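# Hang the picture frame level on the screw

## Task

Get the picture frame hanging on the screw with nothing else holding it, level, with the screw's shank (not its head) resting at the frame's balance point; the loose display board must be standing on its own when you finish.

## Robot and tools

Robot: two arms, left_arm and right_arm, each ending in a two-finger gripper. The fingers point along the gripper's own +z axis and separate along its y axis. The reported end_effector_position is the spot between the finger pads, roughly 5 mm short of the tips.

Frame: one scene frame for everything. Origin at table-top height, halfway between the two arms' nominal bases. +z is up, +x reaches out over the table, and left_arm sits toward +y (this has nothing to do with image left or right). Positions are in metres; orientations are quaternions written w first (qw, qx, qy, qz). Reported hand pose can be wrong by a few centimetres, worse at long reach. A BASES line, if present, gives the true base places.

Row format (used by every moving call): one flat list of 16 numbers covering both arms, even if only one moves: left_arm x, y, z, qw, qx, qy, qz, opening, then right_arm x, y, z, qw, qx, qy, qz, opening. x, y, z and the quaternion are an absolute pose (a place to go to, not an offset) in the scene frame. Opening is a scale from -1 (closed) to +1 (fully open, 0.070 m). An arm meant to stay still should be sent its last reported position and quaternion plus its desired opening, every time; to keep orientation steady, repeat one fixed quaternion rather than copying a drifted reading.

execute_actions, argument actions (a list holding at most one item), optional cameras:
- Empty list: just reports the state (with pictures).
- {"rows": [...], "steps": n}: 1 to 15 rows, n up to 15 control steps of 1/30 s (15 if omitted); each row lasts one step, the final row repeats. Refused if any target lies over 0.6 m from that arm's last reported position along any gripper axis. Needs at least 5 steps.
- {"steps": n} with no rows: a wait of up to 300 steps, counted from the previous result, so your reply time is included.
Pictures arrive only for an empty list or when cameras names them.

move: target is one row or a list of up to 15 rows (absolute poses, no 0.6 m limit). speed in m/s, 0.002 to 2.2, default 0.25, rotation capped at twice that in rad/s; one value or one per target. blend in m rounds corners of a list (default 0 stops at each). blocking=false returns about 0.5 s in while motion continues. Paths are straight, all finish together, take at least 0.5 s and are cut off at 10 s. They ignore obstacles and the other arm. Faster means more lag, more drift and harder contacts; aiming further past a contact presses harder. Openings of the first target go out at once; openings of later targets are applied after arrival once everything settles. Result adds a move: line: done (within 3 mm and 2 degrees), off_target, moving, held, fault, plus limits such as paced (pose clipped) or held (steps withheld). done/off_target say nothing about contact.

wait: seconds 0 to 10; lets a running move continue, ends early if it finishes.
stop: brakes a running move (needs braking distance); fingers keep moving.
zoom_image: camera (cam_head_left, cam_head_right, cam_left_wrist, cam_right_wrist) and region [x0, y0, x1, y1] in pixels, at most 504 by 504, from that camera's latest image.
finished_scene: scene (integer, 1 to 2, the current one). Irreversible; confirm success first.

Cameras: all four images are 896x504. Head cameras are fixed; wrist cameras ride on the hands and may lag while moving. Calibration is approximate.

Gripping: grip_measured uses the same -1..1 scale; the last Joint positions value is the true opening in metres. To hold something, command about 0.05 below the reading at first contact for full force (less for a lighter grip). Closing fully takes about 1.0 s. Parts under about 2 mm wide get less force. Pads give around 20 N each.

Motion limits: commanded orientation is clipped to 32 degrees from the measured one each step. Avoid paths passing near an arm's own base or with the wrist near the waist axis; they can flip shoulder posture. Joint ranges (rad): waist -2.618 to 2.618, shoulder 0.000 to 3.140, elbow -2.967 to 0.000 (straight at -2.831), forearm roll -1.745 to 1.745, wrist pitch -1.220 to 1.220, wrist roll -2.094 to 2.094.

Hazards: a torque fault (contact torque at a joint's limit: waist, shoulder, elbow 21.6 N m; forearm roll, wrist pitch, wrist roll 7.52 N m; the last three motors manage only about 4 N m) freezes that arm for 10 s. Motors heat when holding loads, stretched, or pushing against something; MOTOR HOT appears at 65 °C and at 80 °C the arm drops everything and goes limp for 30 to 60 s. The clearance check blocks arm-to-arm proximity but not closing fingers onto the other arm; a hard arm-to-arm press can end the scene. Do not drop or release moving objects, slam, or push hard; nothing may end up off the table; do not knock the free-standing display board over. Loose objects may occasionally get nudged by outside disturbances. Joint torque readings include gravity and are noisy.

Each tool is called in YAML: its name, and indented under it one key for each argument.

## Session

execute_actions:
  actions: []
  cameras: ["all"]

Scene clock: 0.00 s of 4500.00 s.
left_arm: end_effector_position=(+0.3510, +0.5999, +0.2155) grip_measured=+0.59 end_effector_quat_wxyz=(+0.247, -0.380, +0.744, +0.491) | right_arm: end_effector_position=(+0.3748, -0.3621, +0.2306) grip_measured=+0.98 end_effector_quat_wxyz=(+0.266, -0.127, +0.954, +0.046)
Joint positions: left_arm=[0.435 2.012 -1.399 1.391 1.016 -1.325 0.056] | right_arm=[-0.326 1.505 -1.187 0.405 0.93 -0.792 0.069]
Joint torques (N m): no reading
Motor temperatures (°C): left_arm=[31 31 32 33 36 30] | right_arm=[30 30 33 35 39 32]
Hand target: left_arm +0.3510, +0.5999, +0.2155; +0.247, -0.380, +0.744, +0.491 | right_arm +0.3748, -0.3621, +0.2306; +0.266, -0.127, +0.954, +0.046

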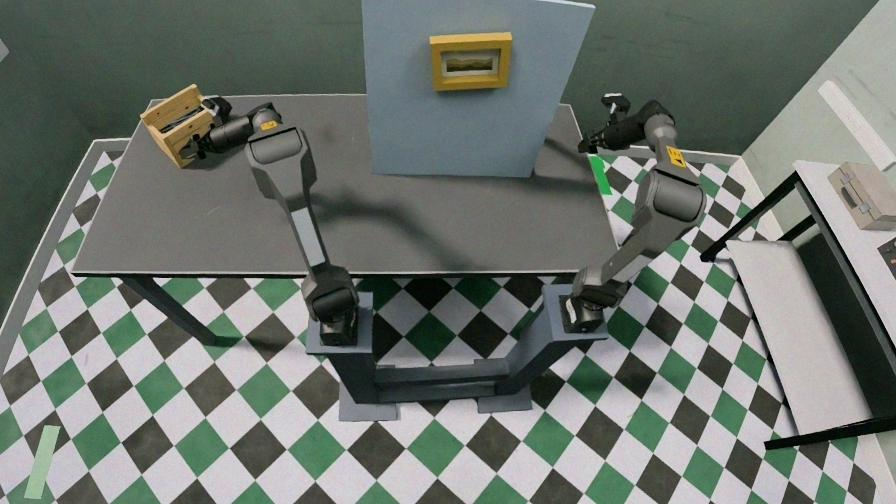

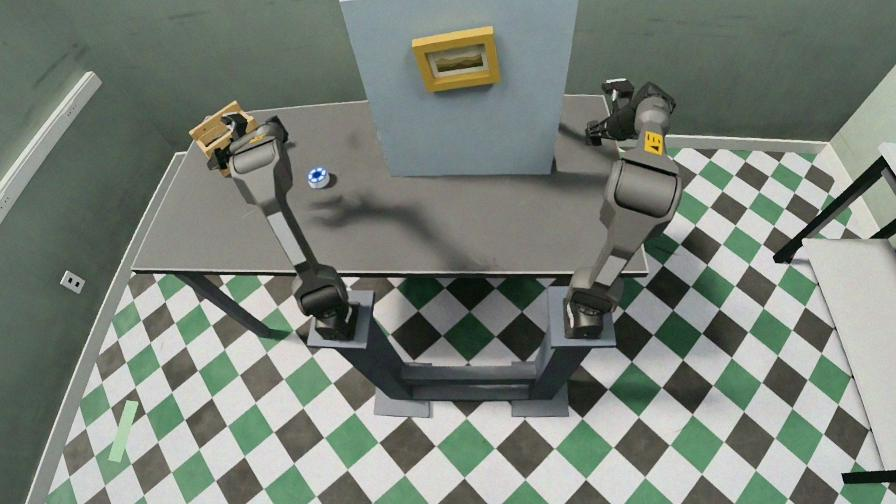

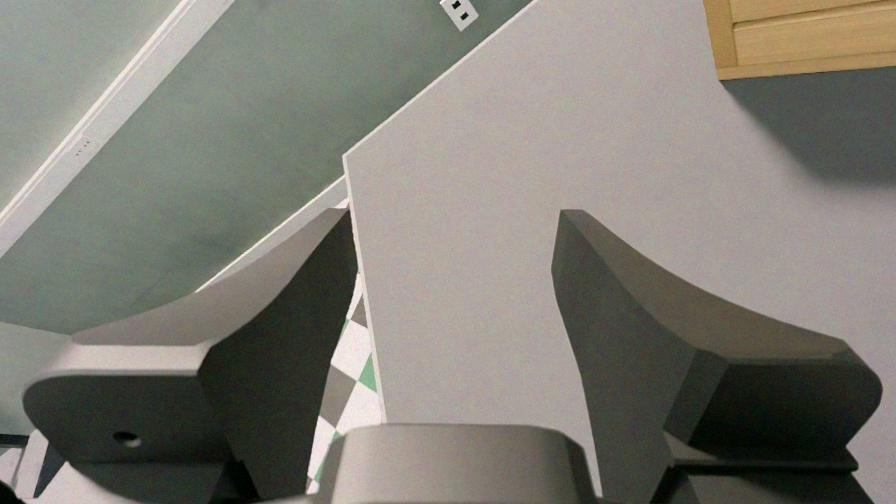

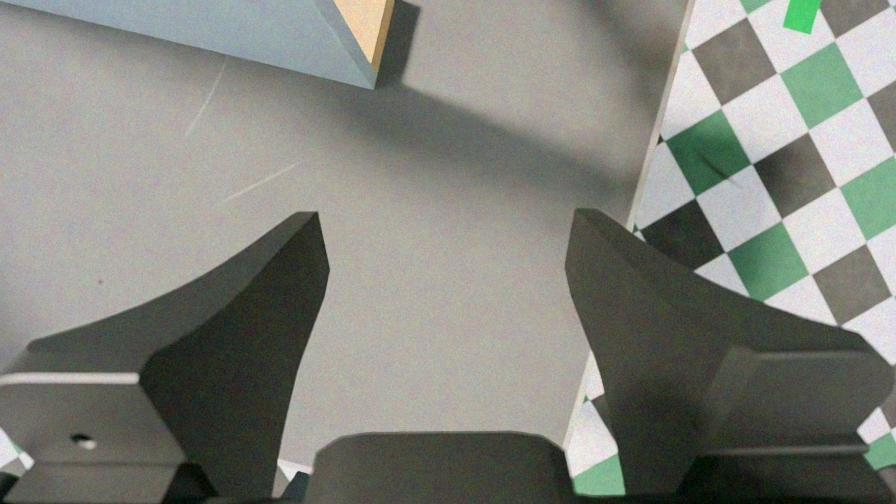

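zoom_image:
  camera: "cam_head_left"
  region: [360, 0, 600, 180]

zoom_image:
  camera: "cam_head_right"
  region: [340, 0, 580, 180]

zoom_image:
  camera: "cam_head_right"
  region: [180, 80, 360, 200]

zoom_image:
  camera: "cam_head_left"
  region: [120, 60, 300, 180]

Scaled by 2.100 from the camera's 896x504 image, which has a finer 1280x720 frame.

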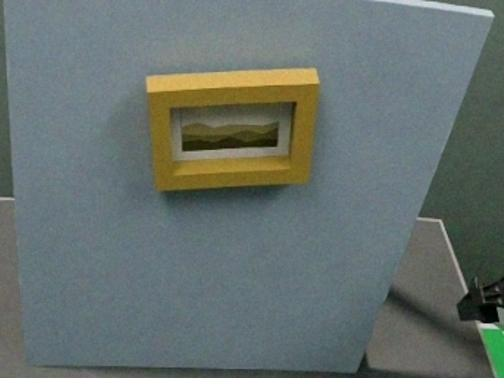

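Scaled by 2.100 from the camera's 896x504 image, which has a finer 1280x720 frame.

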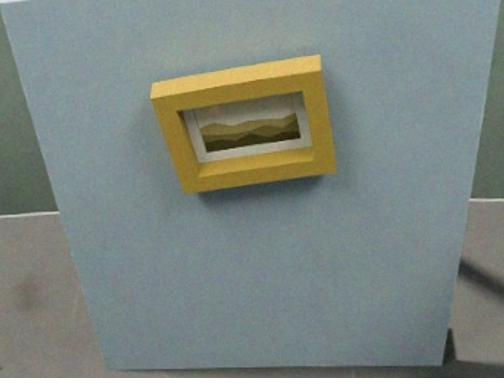

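Scaled by 2.800 from the camera's 896x504 image, which has a finer 1280x720 frame.

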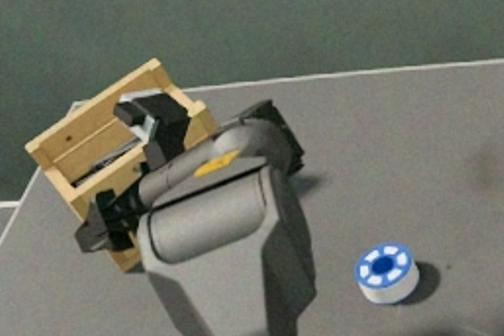

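Scaled by 2.800 from the camera's 896x504 image, which has a finer 1280x720 frame.

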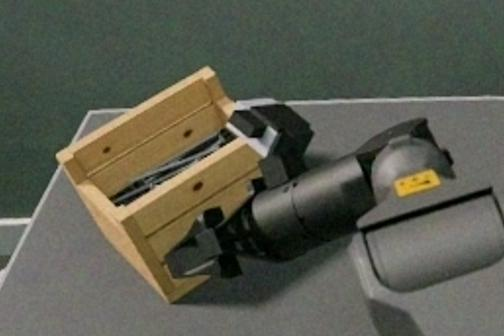

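move:
  target:
    - [0.351,0.5999,0.2155,0.247,-0.38,0.744,0.491,0.59,0.33,-0.3,0.48,0.316,0,0.949,0,0.98]
    - [0.351,0.5999,0.2155,0.247,-0.38,0.744,0.491,0.59,0.385,-0.05,0.56,0.316,0,0.949,0,0.98]
  speed: 0.3
  blend: 0.05

Scene clock: 13.60 s of 4500.00 s.
left_arm: end_effector_position=(+0.3508, +0.6000, +0.2155) grip_measured=+0.59 end_effector_quat_wxyz=(+0.247, -0.380, +0.744, +0.491) | right_arm: end_effector_position=(+0.3853, -0.0504, +0.5597) grip_measured=+0.98 end_effector_quat_wxyz=(+0.560, -0.048, +0.814, +0.146)
Joint positions: left_arm=[0.435 2.013 -1.399 1.391 1.018 -1.325 0.056] | right_arm=[0.851 1.777 -2.475 -0.517 1.216 0.574 0.069]
Joint torques (N m): left_arm=[-0.64 -7.65 -2.95 0.53 0.5 -0.1] | right_arm=[0.69 -7.15 -2.66 -0.51 -0.2 0.21]
Motor temperatures (°C): left_arm=[31 32 33 33 36 30] | right_arm=[30 30 34 35 39 32]
Hand target: left_arm +0.3510, +0.5999, +0.2155; +0.247, -0.380, +0.744, +0.491 | right_arm +0.3849, -0.0502, +0.5595; +0.560, -0.049, +0.814, +0.146
Off the commanded pose: left_arm 0.000 m, 0 deg | right_arm 0.001 m, 37 deg; orientation clipped.
joint sent to its limit (right arm) — joint 5 (wrist pitch), upper limit.
Kept back: nothing.
move: off_target (right_arm); blend cut to 0 m at target 1; limits=paced
camera_calibration:
cam_left_wrist: T_world_to_cam=[[0.800826, -0.211057, -0.560475, -0.0299628], [-0.482002, -0.78258, -0.394008, 0.724272], [-0.355459, 0.585682, -0.728441, 0.0520106], [0, 0, 0, 1]] pos_world=[0.391583, 0.530015, 0.306462]
cam_right_wrist: T_world_to_cam=[[0.218334, -0.951815, -0.215358, -0.0108972], [-0.847954, -0.0758086, -0.524621, 0.61018], [0.483016, 0.297157, -0.823647, 0.408219], [0, 0, 0, 1]] pos_world=[0.322607, -0.0854203, 0.653994]

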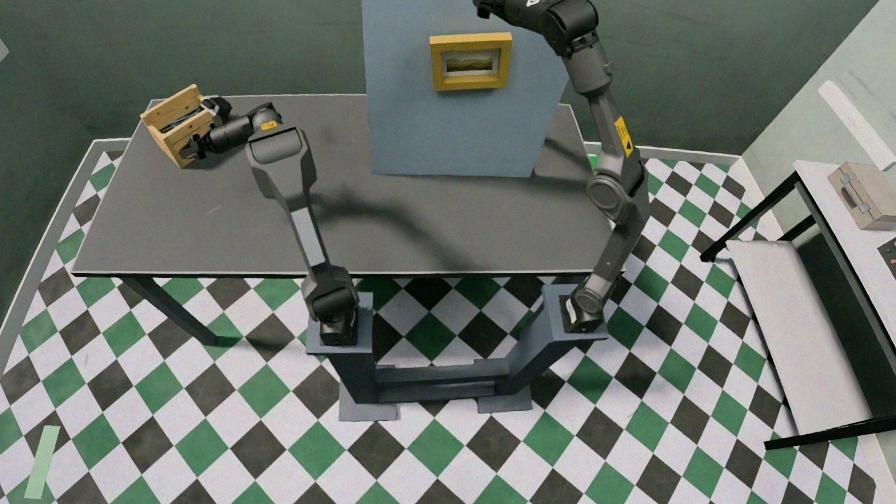

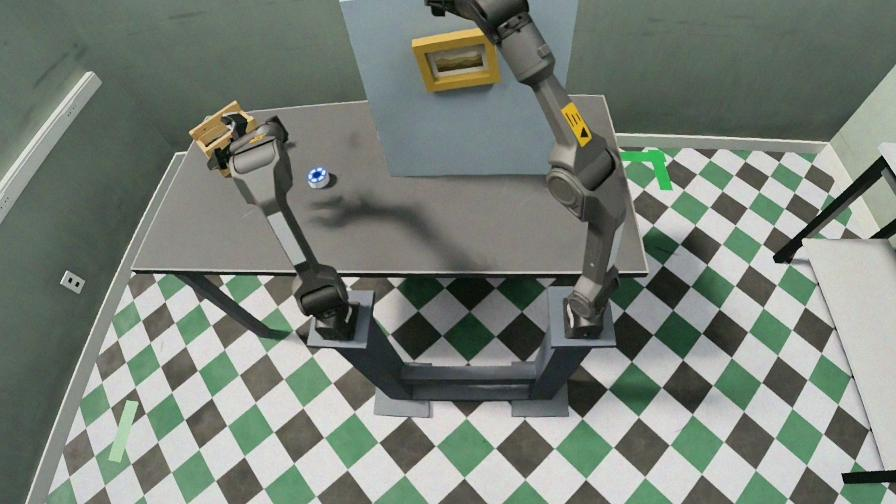

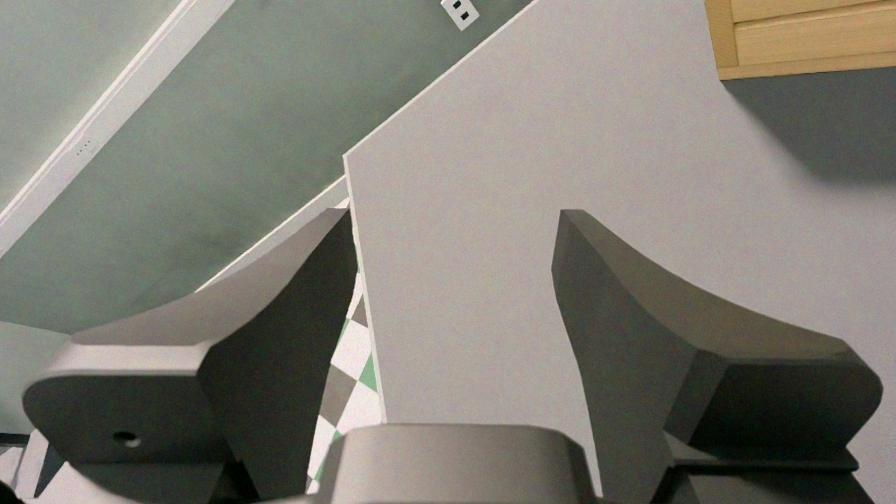

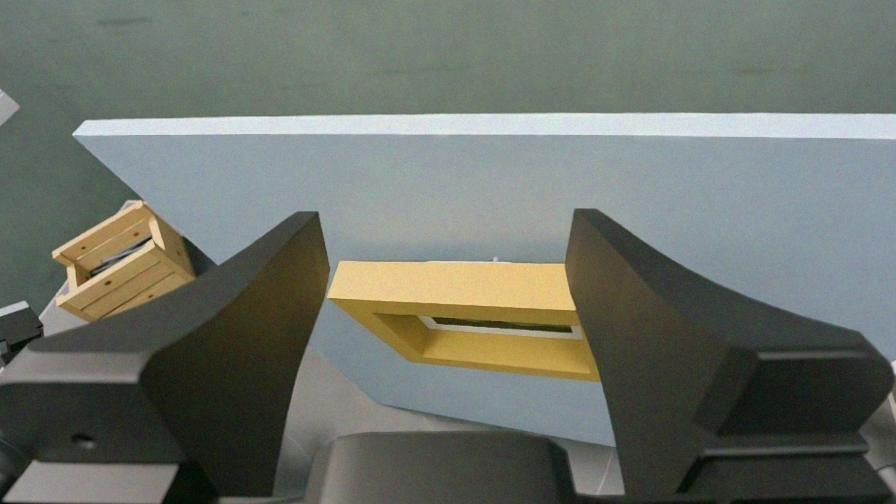

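zoom_image:
  camera: "cam_right_wrist"
  region: [320, 220, 600, 390]

zoom_image:
  camera: "cam_right_wrist"
  region: [420, 235, 580, 295]

Scaled by 1.800 from the camera's 896x504 image, which has a finer 1280x720 frame.

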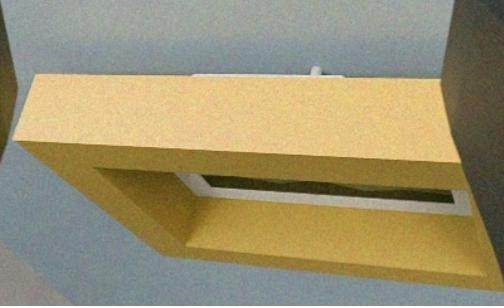

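Scaled by 3.150 from the camera's 896x504 image, which has a finer 1280x720 frame.

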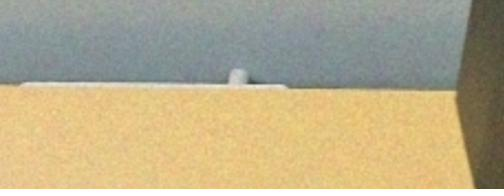

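move:
  target:
    - [0.351,0.5999,0.2155,0.247,-0.38,0.744,0.491,0.59,0.31,-0.22,0.52,0.242,0.242,0.664,0.664,0.98]
    - [0.351,0.5999,0.2155,0.247,-0.38,0.744,0.491,0.59,0.385,-0.21,0.48,0.242,0.242,0.664,0.664,0.98]
  speed: 0.4

Scene clock: 17.47 s of 4500.00 s.
left_arm: end_effector_position=(+0.3508, +0.6000, +0.2155) grip_measured=+0.59 end_effector_quat_wxyz=(+0.247, -0.380, +0.744, +0.491) | right_arm: end_effector_position=(+0.3852, -0.2099, +0.4808) grip_measured=+0.98 end_effector_quat_wxyz=(+0.243, +0.241, +0.664, +0.664)
Joint positions: left_arm=[0.435 2.013 -1.399 1.391 1.018 -1.325 0.056] | right_arm=[-0.293 1.407 -1.328 1.569 1.188 0.005 0.069]
Joint torques (N m): left_arm=[-0.78 -7.81 -3.23 0.6 0.47 -0.07] | right_arm=[-0.49 -5.31 -3.43 0.9 0.09 0.18]
Motor temperatures (°C): left_arm=[31 32 33 33 36 30] | right_arm=[30 31 34 35 39 32]
Hand target: left_arm +0.3510, +0.5999, +0.2155; +0.247, -0.380, +0.744, +0.491 | right_arm +0.3850, -0.2100, +0.4800; +0.242, +0.242, +0.664, +0.664
Off the commanded pose: left_arm 0.000 m, 0 deg | right_arm 0.001 m, 0 deg.
Kept back: nothing.
move: done
camera_calibration:
cam_left_wrist: T_world_to_cam=[[0.800826, -0.211057, -0.560475, -0.0299628], [-0.482002, -0.78258, -0.394008, 0.724272], [-0.355459, 0.585682, -0.728441, 0.0520106], [0, 0, 0, 1]] pos_world=[0.391583, 0.530015, 0.306462]
cam_right_wrist: T_world_to_cam=[[-0.0331389, 0.0165116, -0.999314, 0.497332], [-0.998539, 0.0421606, 0.0338097, 0.370975], [0.04269, 0.998974, 0.0150903, 0.304327], [0, 0, 0, 1]] pos_world=[0.373922, -0.327867, 0.479856]

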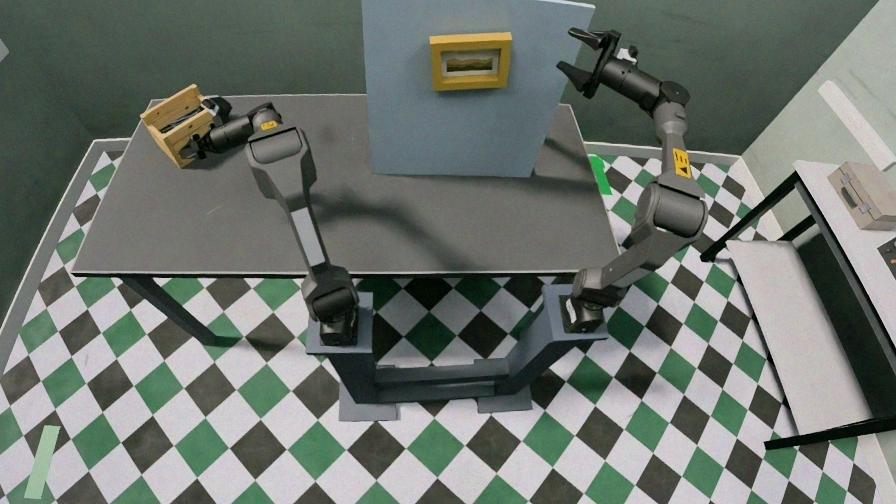

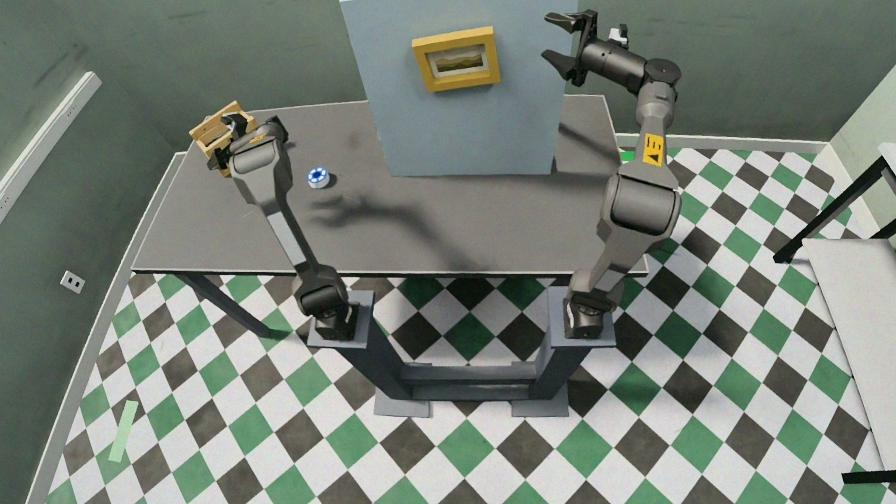

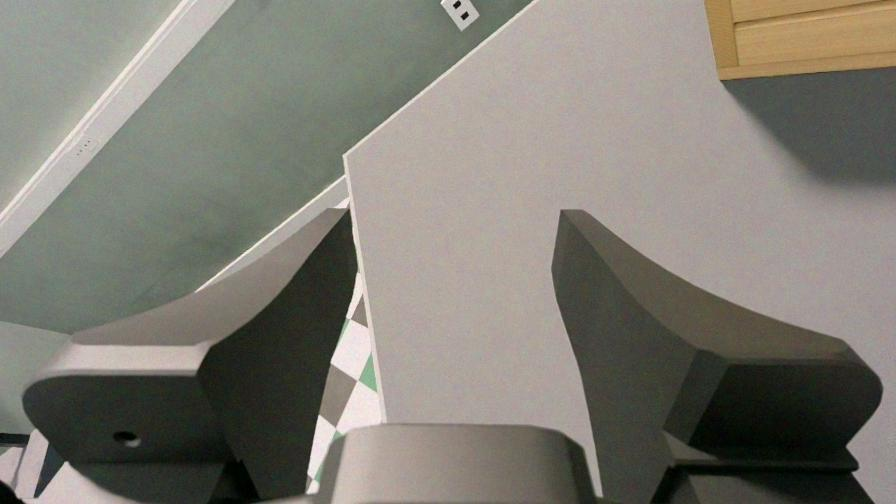

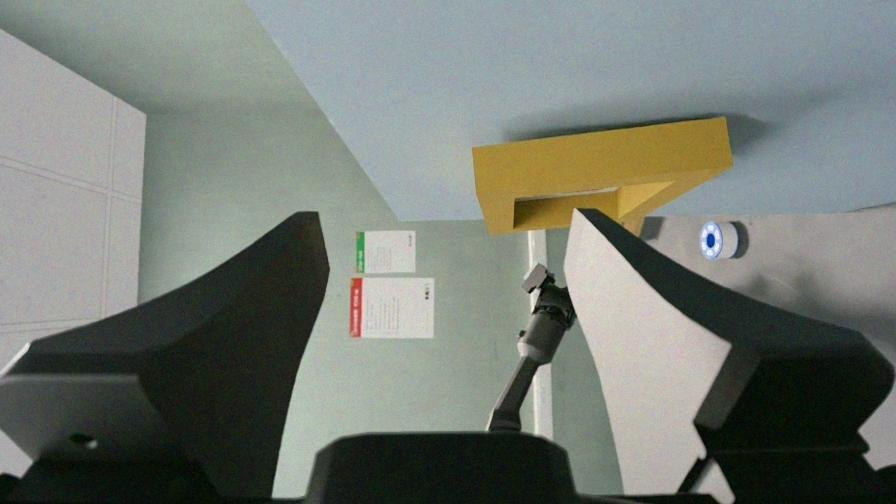

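zoom_image:
  camera: "cam_right_wrist"
  region: [450, 90, 770, 250]

zoom_image:
  camera: "cam_right_wrist"
  region: [460, 110, 580, 170]

Scaled by 1.575 from the camera's 896x504 image, which has a finer 1280x720 frame.

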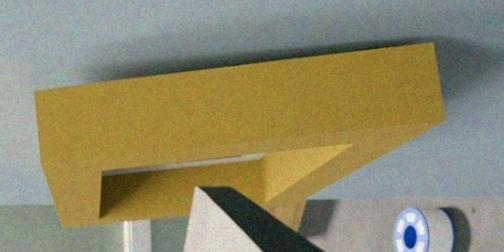

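Scaled by 4.200 from the camera's 896x504 image, which has a finer 1280x720 frame.

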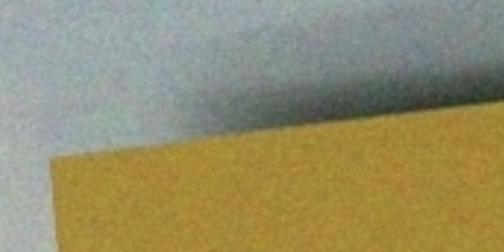

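move:
  target:
    - [0.351,0.5999,0.2155,0.247,-0.38,0.744,0.491,0.59,0.33,-0.18,0.54,0.433,-0.433,0.75,0.25,-1]
    - [0.351,0.5999,0.2155,0.247,-0.38,0.744,0.491,0.59,0.395,-0.10,0.54,0.433,-0.433,0.75,0.25,-1]
  speed: 0.4

zoom_image:
  camera: "cam_right_wrist"
  region: [200, 100, 600, 400]

Scene clock: 22.80 s of 4500.00 s.
left_arm: end_effector_position=(+0.3508, +0.6000, +0.2155) grip_measured=+0.59 end_effector_quat_wxyz=(+0.247, -0.380, +0.744, +0.491) | right_arm: end_effector_position=(+0.3949, -0.0999, +0.5397) grip_measured=-1.00 end_effector_quat_wxyz=(+0.524, -0.381, +0.723, +0.239)
Joint positions: left_arm=[0.435 2.013 -1.399 1.391 1.018 -1.325 0.056] | right_arm=[0.175 1.682 -2.231 0.766 1.216 -0.691 0]
Joint torques (N m): left_arm=[-0.76 -7.79 -3.04 0.67 0.41 -0.04] | right_arm=[-0.3 -6.36 -3.06 0.66 -0.2 -0.11]
Motor temperatures (°C): left_arm=[31 32 33 33 36 30] | right_arm=[30 31 34 35 39 32]
Hand target: left_arm +0.3510, +0.5999, +0.2155; +0.247, -0.380, +0.744, +0.491 | right_arm +0.3949, -0.0999, +0.5396; +0.524, -0.381, +0.723, +0.239
Off the commanded pose: left_arm 0.000 m, 0 deg | right_arm 0.000 m, 12 deg.
joint sent to its limit (right arm) — joint 5 (wrist pitch), upper limit.
Kept back: nothing.
move: off_target (right_arm)
camera_calibration:
cam_left_wrist: T_world_to_cam=[[0.800826, -0.211057, -0.560475, -0.0299628], [-0.482002, -0.78258, -0.394008, 0.724272], [-0.355459, 0.585682, -0.728441, 0.0520106], [0, 0, 0, 1]] pos_world=[0.391583, 0.530015, 0.306462]
cam_right_wrist: T_world_to_cam=[[0.789735, -0.613124, 0.0199434, -0.383152], [-0.50758, -0.671355, -0.540042, 0.418558], [0.344502, 0.416367, -0.841402, 0.478008], [0, 0, 0, 1]] pos_world=[0.350365, -0.152946, 0.635877]

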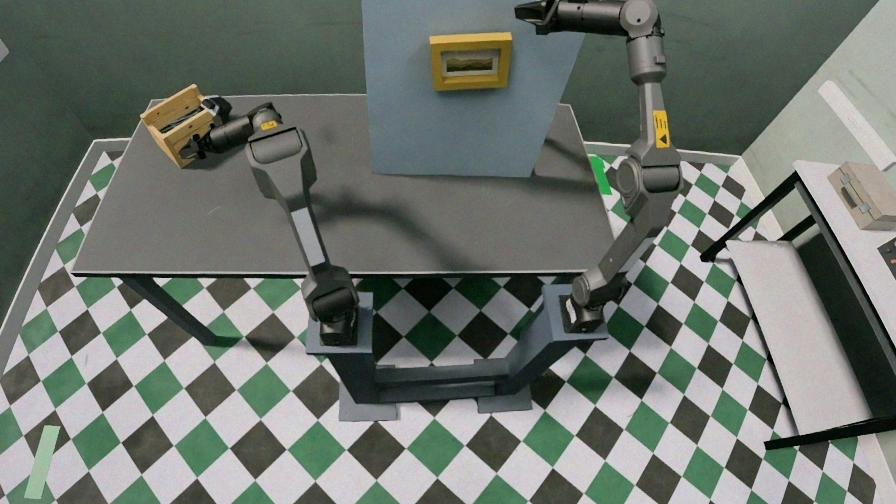

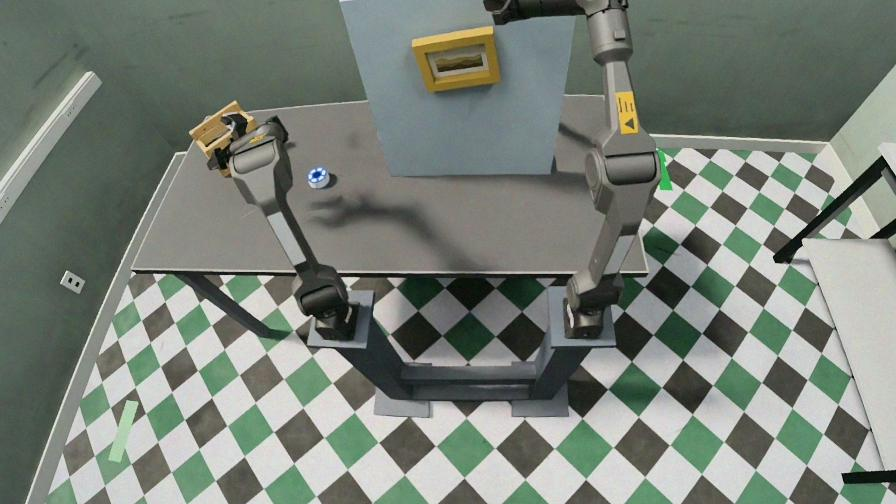

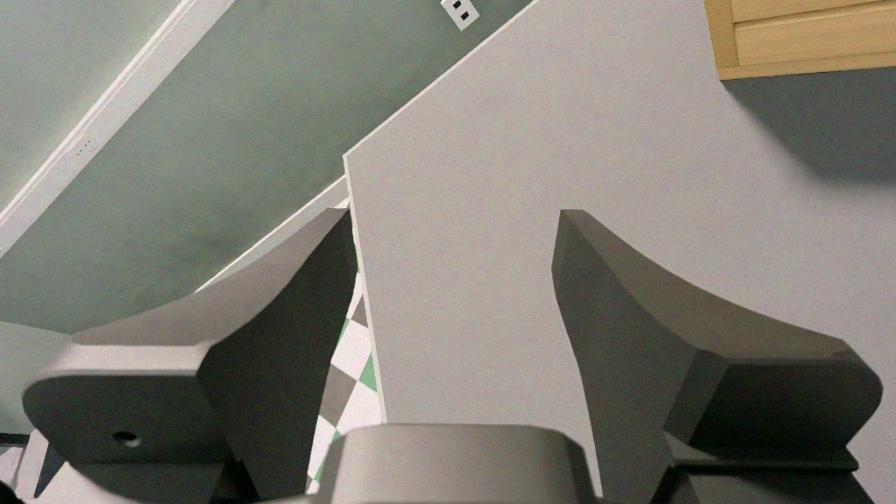

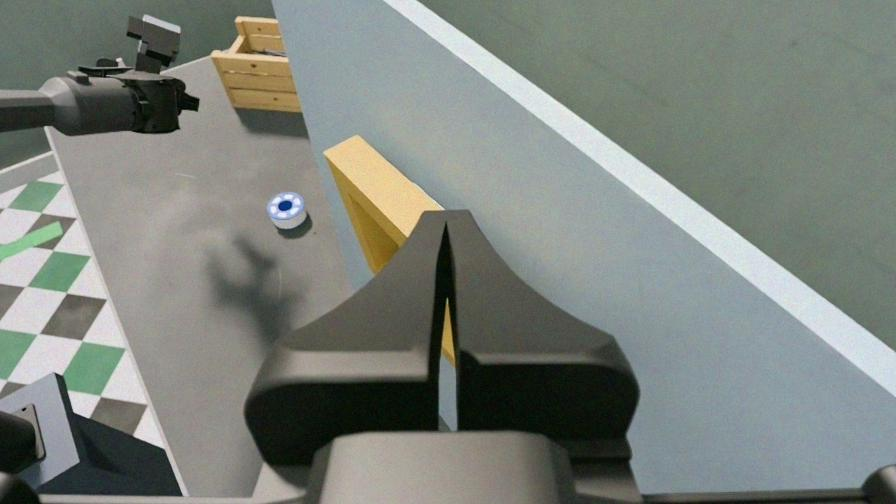

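Scaled by 1.260 from the camera's 896x504 image, which has a finer 1280x720 frame.

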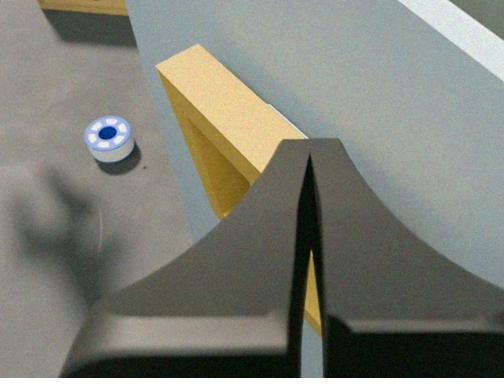

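move:
  target:
    - [0.351,0.5999,0.2155,0.247,-0.38,0.744,0.491,0.59,0.36,-0.16,0.60,0.424,0,0.906,0,-1]
    - [0.351,0.5999,0.2155,0.247,-0.38,0.744,0.491,0.59,0.43,-0.16,0.605,0.424,0,0.906,0,-1]
  speed: 0.4

zoom_image:
  camera: "cam_right_wrist"
  region: [50, 200, 450, 504]

Scene clock: 26.10 s of 4500.00 s.
left_arm: end_effector_position=(+0.3508, +0.6000, +0.2155) grip_measured=+0.59 end_effector_quat_wxyz=(+0.247, -0.380, +0.744, +0.491) | right_arm: end_effector_position=(+0.4298, -0.1598, +0.6043) grip_measured=-1.00 end_effector_quat_wxyz=(+0.623, -0.026, +0.780, +0.055)
Joint positions: left_arm=[0.435 2.013 -1.399 1.391 1.018 -1.325 0.056] | right_arm=[0.551 1.818 -2.678 -0.423 1.216 0.303 0]
Joint torques (N m): left_arm=[-0.55 -7.85 -3.16 0.74 0.39 -0.04] | right_arm=[-0.1 -6.75 -2.62 -0.42 -0.06 0.09]
Motor temperatures (°C): left_arm=[31 33 33 33 36 30] | right_arm=[30 31 34 35 39 32]
Hand target: left_arm +0.3510, +0.5999, +0.2155; +0.247, -0.380, +0.744, +0.491 | right_arm +0.4298, -0.1601, +0.6044; +0.623, -0.026, +0.779, +0.055
Off the commanded pose: left_arm 0.000 m, 0 deg | right_arm 0.001 m, 28 deg.
joint sent to its limit (right arm) — joint 5 (wrist pitch), upper limit.
Kept back: nothing.
move: off_target (right_arm)
camera_calibration:
cam_left_wrist: T_world_to_cam=[[0.800826, -0.211057, -0.560475, -0.0299628], [-0.482002, -0.78258, -0.394008, 0.724272], [-0.355459, 0.585682, -0.728441, 0.0520106], [0, 0, 0, 1]] pos_world=[0.391583, 0.530015, 0.306462]
cam_right_wrist: T_world_to_cam=[[0.091106, -0.99184, -0.0891848, -0.143189], [-0.770694, -0.0135087, -0.637063, 0.707851], [0.630659, 0.126774, -0.765635, 0.330238], [0, 0, 0, 1]] pos_world=[0.350314, -0.174324, 0.691017]

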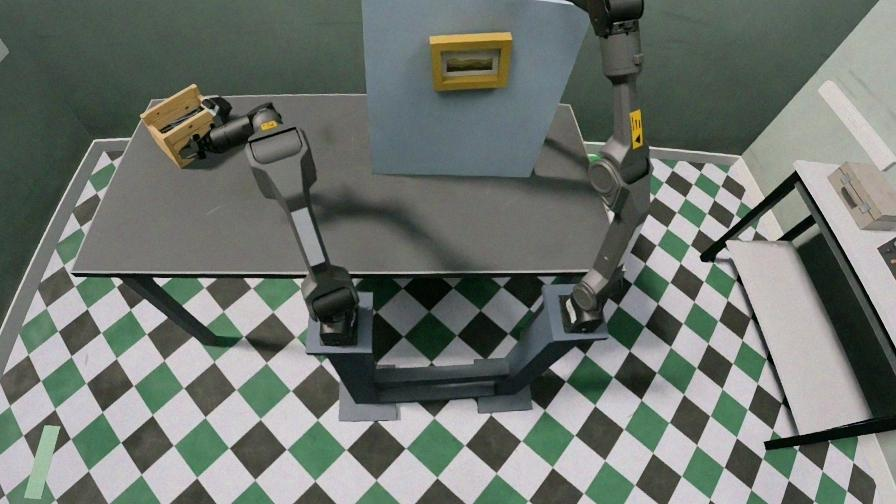

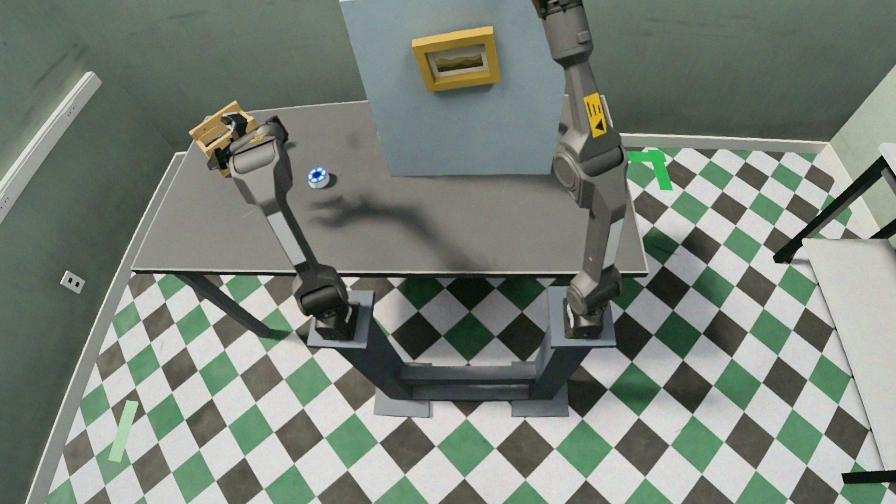

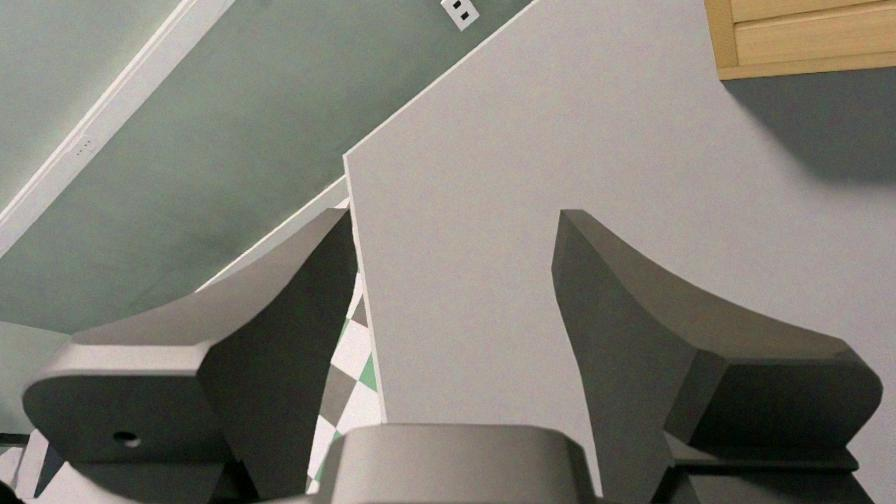

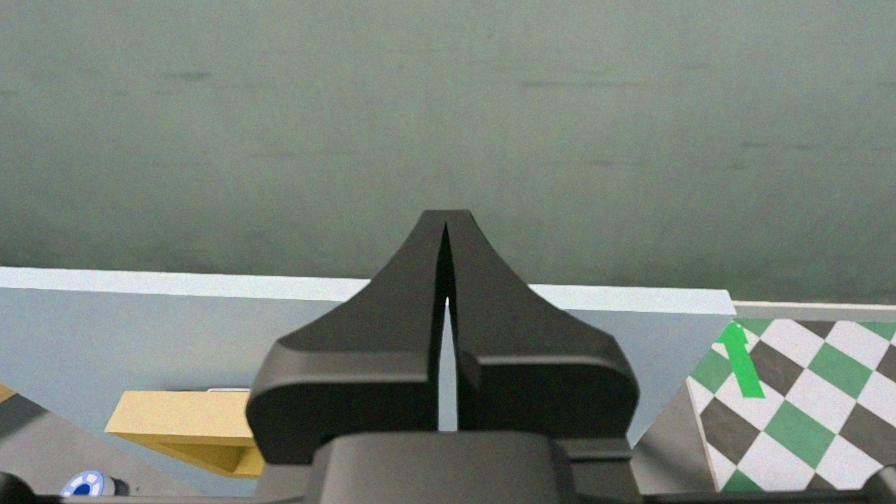

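Scaled by 1.260 from the camera's 896x504 image, which has a finer 1280x720 frame.

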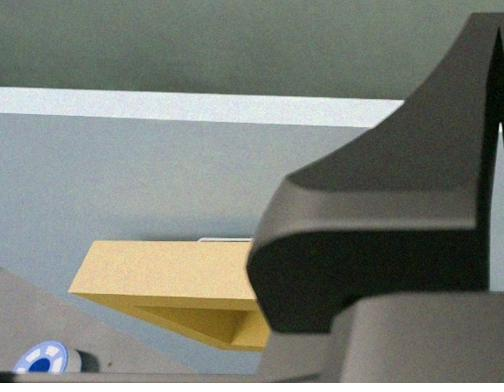

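move:
  target: [0.351,0.5999,0.2155,0.247,-0.38,0.744,0.491,0.59,0.43,-0.22,0.605,0.623,-0.026,0.779,0.055,-1]
  speed: 0.4
  cameras: ["cam_right_wrist"]

zoom_image:
  camera: "cam_right_wrist"
  region: [0, 360, 240, 480]

zoom_image:
  camera: "cam_right_wrist"
  region: [80, 370, 200, 430]

Scene clock: 27.13 s of 4500.00 s.
left_arm: end_effector_position=(+0.3508, +0.6000, +0.2155) grip_measured=+0.59 end_effector_quat_wxyz=(+0.247, -0.380, +0.744, +0.491) | right_arm: end_effector_position=(+0.4301, -0.2199, +0.6048) grip_measured=-1.00 end_effector_quat_wxyz=(+0.623, -0.026, +0.780, +0.055)
Joint positions: left_arm=[0.435 2.013 -1.399 1.391 1.018 -1.325 0.056] | right_arm=[0.301 1.659 -2.426 -0.172 1.082 0.17 0]
Joint torques (N m): left_arm=[-0.55 -7.86 -3.15 0.76 0.36 -0.05] | right_arm=[0.72 -5.24 -3.42 -0.3 -0.68 0.16]
Motor temperatures (°C): left_arm=[31 33 33 33 36 30] | right_arm=[30 31 34 35 39 32]
Hand target: left_arm +0.3510, +0.5999, +0.2155; +0.247, -0.380, +0.744, +0.491 | right_arm +0.4300, -0.2200, +0.6050; +0.623, -0.026, +0.780, +0.055
Off the commanded pose: left_arm 0.000 m, 0 deg | right_arm 0.000 m, 0 deg.
Kept back: nothing.
move: done
camera_calibration:
cam_right_wrist: T_world_to_cam=[[0.0915487, -0.991823, -0.0889197, -0.203007], [-0.77065, -0.0140154, -0.637105, 0.707408], [0.630649, 0.126852, -0.765631, 0.33812], [0, 0, 0, 1]] pos_world=[0.350514, -0.234324, 0.691517]
Images, in order (width x height): cam_right_wrist 896x504.

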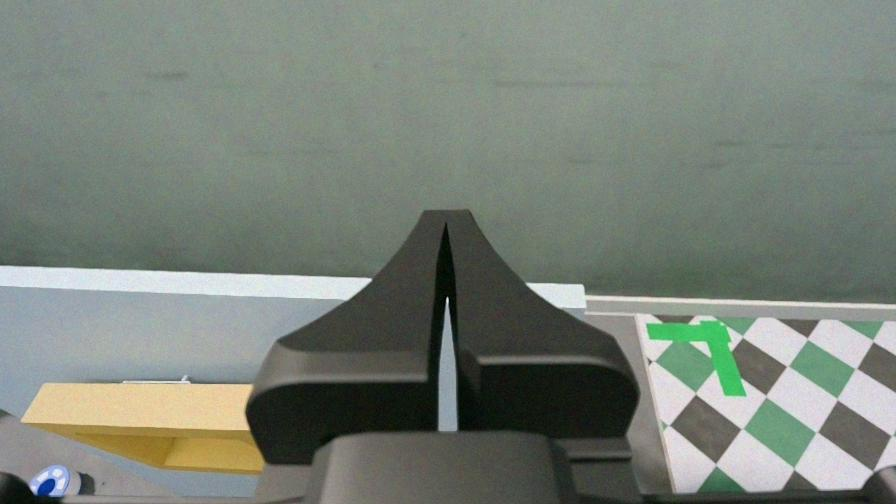

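Scaled by 2.100 from the camera's 896x504 image, which has a finer 1280x720 frame.

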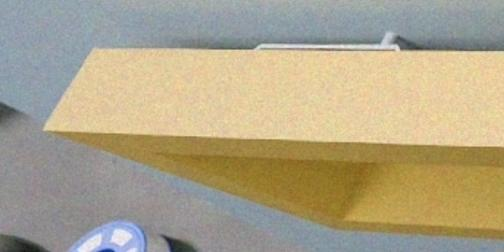

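Scaled by 4.200 from the camera's 896x504 image, which has a finer 1280x720 frame.

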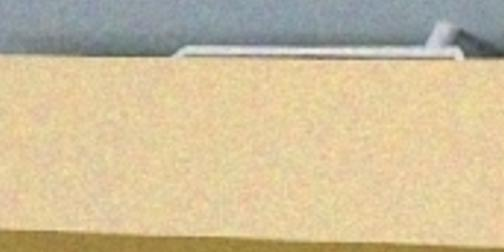

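move:
  target:
    - [0.351,0.5999,0.2155,0.247,-0.38,0.744,0.491,0.59,0.36,-0.21,0.53,0.524,-0.381,0.723,0.239,-1]
    - [0.351,0.5999,0.2155,0.247,-0.38,0.744,0.491,0.59,0.405,-0.19,0.475,0.524,-0.381,0.723,0.239,-1]
  speed: 0.35
  cameras: ["cam_right_wrist"]

zoom_image:
  camera: "cam_right_wrist"
  region: [330, 50, 530, 150]

Scene clock: 31.47 s of 4500.00 s.
left_arm: end_effector_position=(+0.3508, +0.6000, +0.2155) grip_measured=+0.59 end_effector_quat_wxyz=(+0.247, -0.380, +0.744, +0.491) | right_arm: end_effector_position=(+0.4052, -0.1896, +0.4747) grip_measured=-1.00 end_effector_quat_wxyz=(+0.534, -0.373, +0.723, +0.231)
Joint positions: left_arm=[0.435 2.013 -1.399 1.391 1.018 -1.325 0.056] | right_arm=[-0.158 1.541 -1.738 1.085 1.215 -1.179 0]
Joint torques (N m): left_arm=[-0.46 -7.76 -3.03 0.76 0.33 -0.02] | right_arm=[-0.47 -6.16 -4.32 0.92 -0.11 0.26]
Motor temperatures (°C): left_arm=[31 33 33 33 36 30] | right_arm=[30 31 34 35 39 32]
Hand target: left_arm +0.3510, +0.5999, +0.2155; +0.247, -0.380, +0.744, +0.491 | right_arm +0.4050, -0.1897, +0.4748; +0.534, -0.372, +0.723, +0.231
Off the commanded pose: left_arm 0.000 m, 0 deg | right_arm 0.001 m, 2 deg.
joint sent to its limit (right arm) — joint 5 (wrist pitch), upper limit.
Kept back: nothing.
move: done
camera_calibration:
cam_right_wrist: T_world_to_cam=[[0.773349, -0.633286, 0.0296735, -0.446849], [-0.515276, -0.655129, -0.552536, 0.34059], [0.369353, 0.412013, -0.832961, 0.442215], [0, 0, 0, 1]] pos_world=[0.357735, -0.242051, 0.569796]
Images, in order (width x height): cam_right_wrist 896x504.

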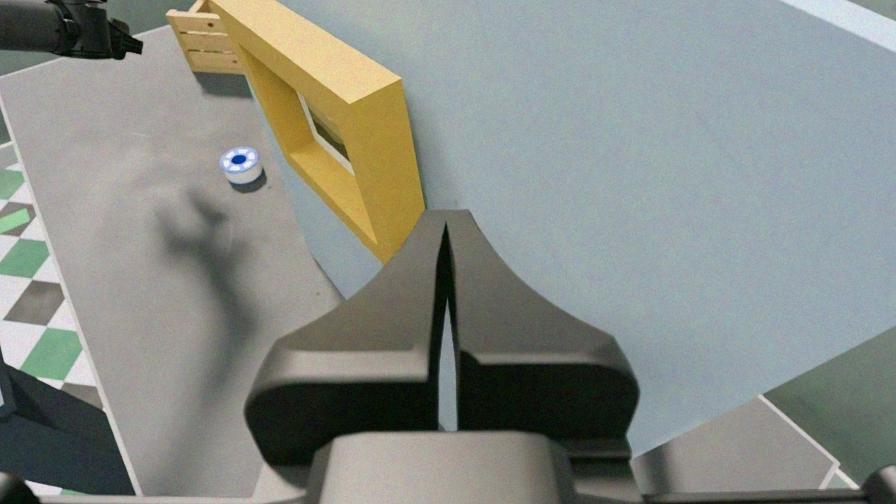

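Scaled by 2.520 from the camera's 896x504 image, which has a finer 1280x720 frame.

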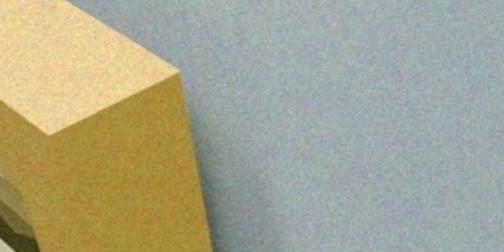

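move:
  target:
    - [0.351,0.5999,0.2155,0.247,-0.38,0.744,0.491,0.59,0.34,-0.22,0.50,0.6,-0.25,0.7,0.15,-1]
    - [0.351,0.5999,0.2155,0.247,-0.38,0.744,0.491,0.59,0.27,-0.05,0.41,0.766,0,0.643,0,0.6]
  speed: 0.35
  cameras: ["cam_right_wrist"]

zoom_image:
  camera: "cam_right_wrist"
  region: [250, 0, 650, 250]

Scene clock: 35.93 s of 4500.00 s.
left_arm: end_effector_position=(+0.3508, +0.6000, +0.2155) grip_measured=+0.59 end_effector_quat_wxyz=(+0.247, -0.380, +0.744, +0.491) | right_arm: end_effector_position=(+0.2704, -0.0501, +0.4102) grip_measured=+0.60 end_effector_quat_wxyz=(+0.736, -0.079, +0.669, +0.066)
Joint positions: left_arm=[0.435 2.013 -1.399 1.391 1.018 -1.325 0.056] | right_arm=[1.394 1.328 -0.891 1.332 -1.225 -1.188 0.056]
Joint torques (N m): left_arm=[-0.45 -7.73 -2.98 0.74 0.32 0.03] | right_arm=[-0.47 -2.62 -3.38 -0.97 -0.3 0.27]
Motor temperatures (°C): left_arm=[31 33 33 33 36 30] | right_arm=[30 31 34 35 39 32]
Hand target: left_arm +0.3510, +0.5999, +0.2155; +0.247, -0.380, +0.744, +0.491 | right_arm +0.2705, -0.0501, +0.4101; +0.736, -0.079, +0.669, +0.066
Off the commanded pose: left_arm 0.000 m, 0 deg | right_arm 0.000 m, 13 deg.
joint sent to its limit (right arm) — joint 5 (wrist pitch), lower limit.
Kept back: nothing.
move: off_target (right_arm); target 2's new opening was sent with right_arm's hand 0.001 m and 13 deg from that target
camera_calibration:
cam_right_wrist: T_world_to_cam=[[0.197325, -0.980269, -0.0116225, -0.0970487], [-0.525704, -0.0958004, -0.845256, 0.477737], [0.827465, 0.1729, -0.534235, 0.122462], [0, 0, 0, 1]] pos_world=[0.168965, -0.0705401, 0.468106]
Images, in order (width x height): cam_right_wrist 896x504.

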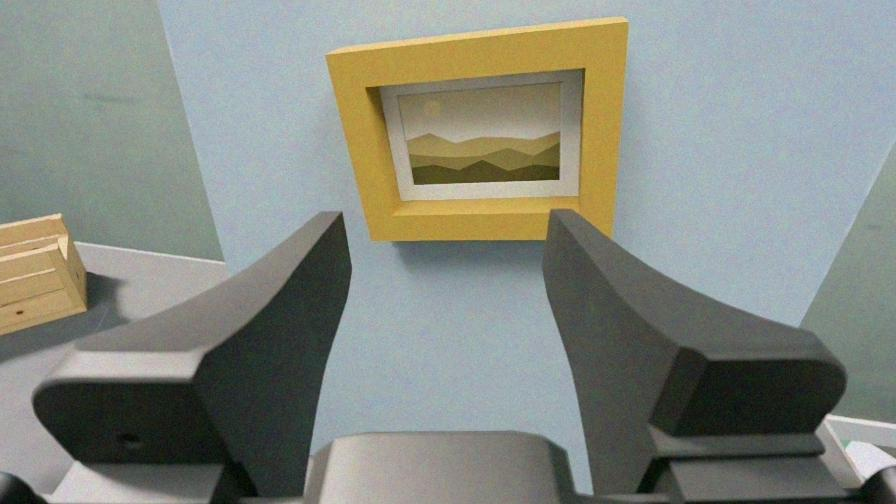

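Scaled by 1.260 from the camera's 896x504 image, which has a finer 1280x720 frame.

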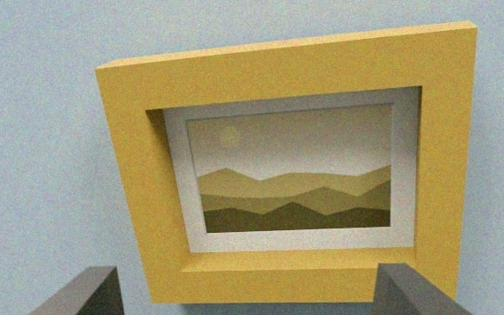

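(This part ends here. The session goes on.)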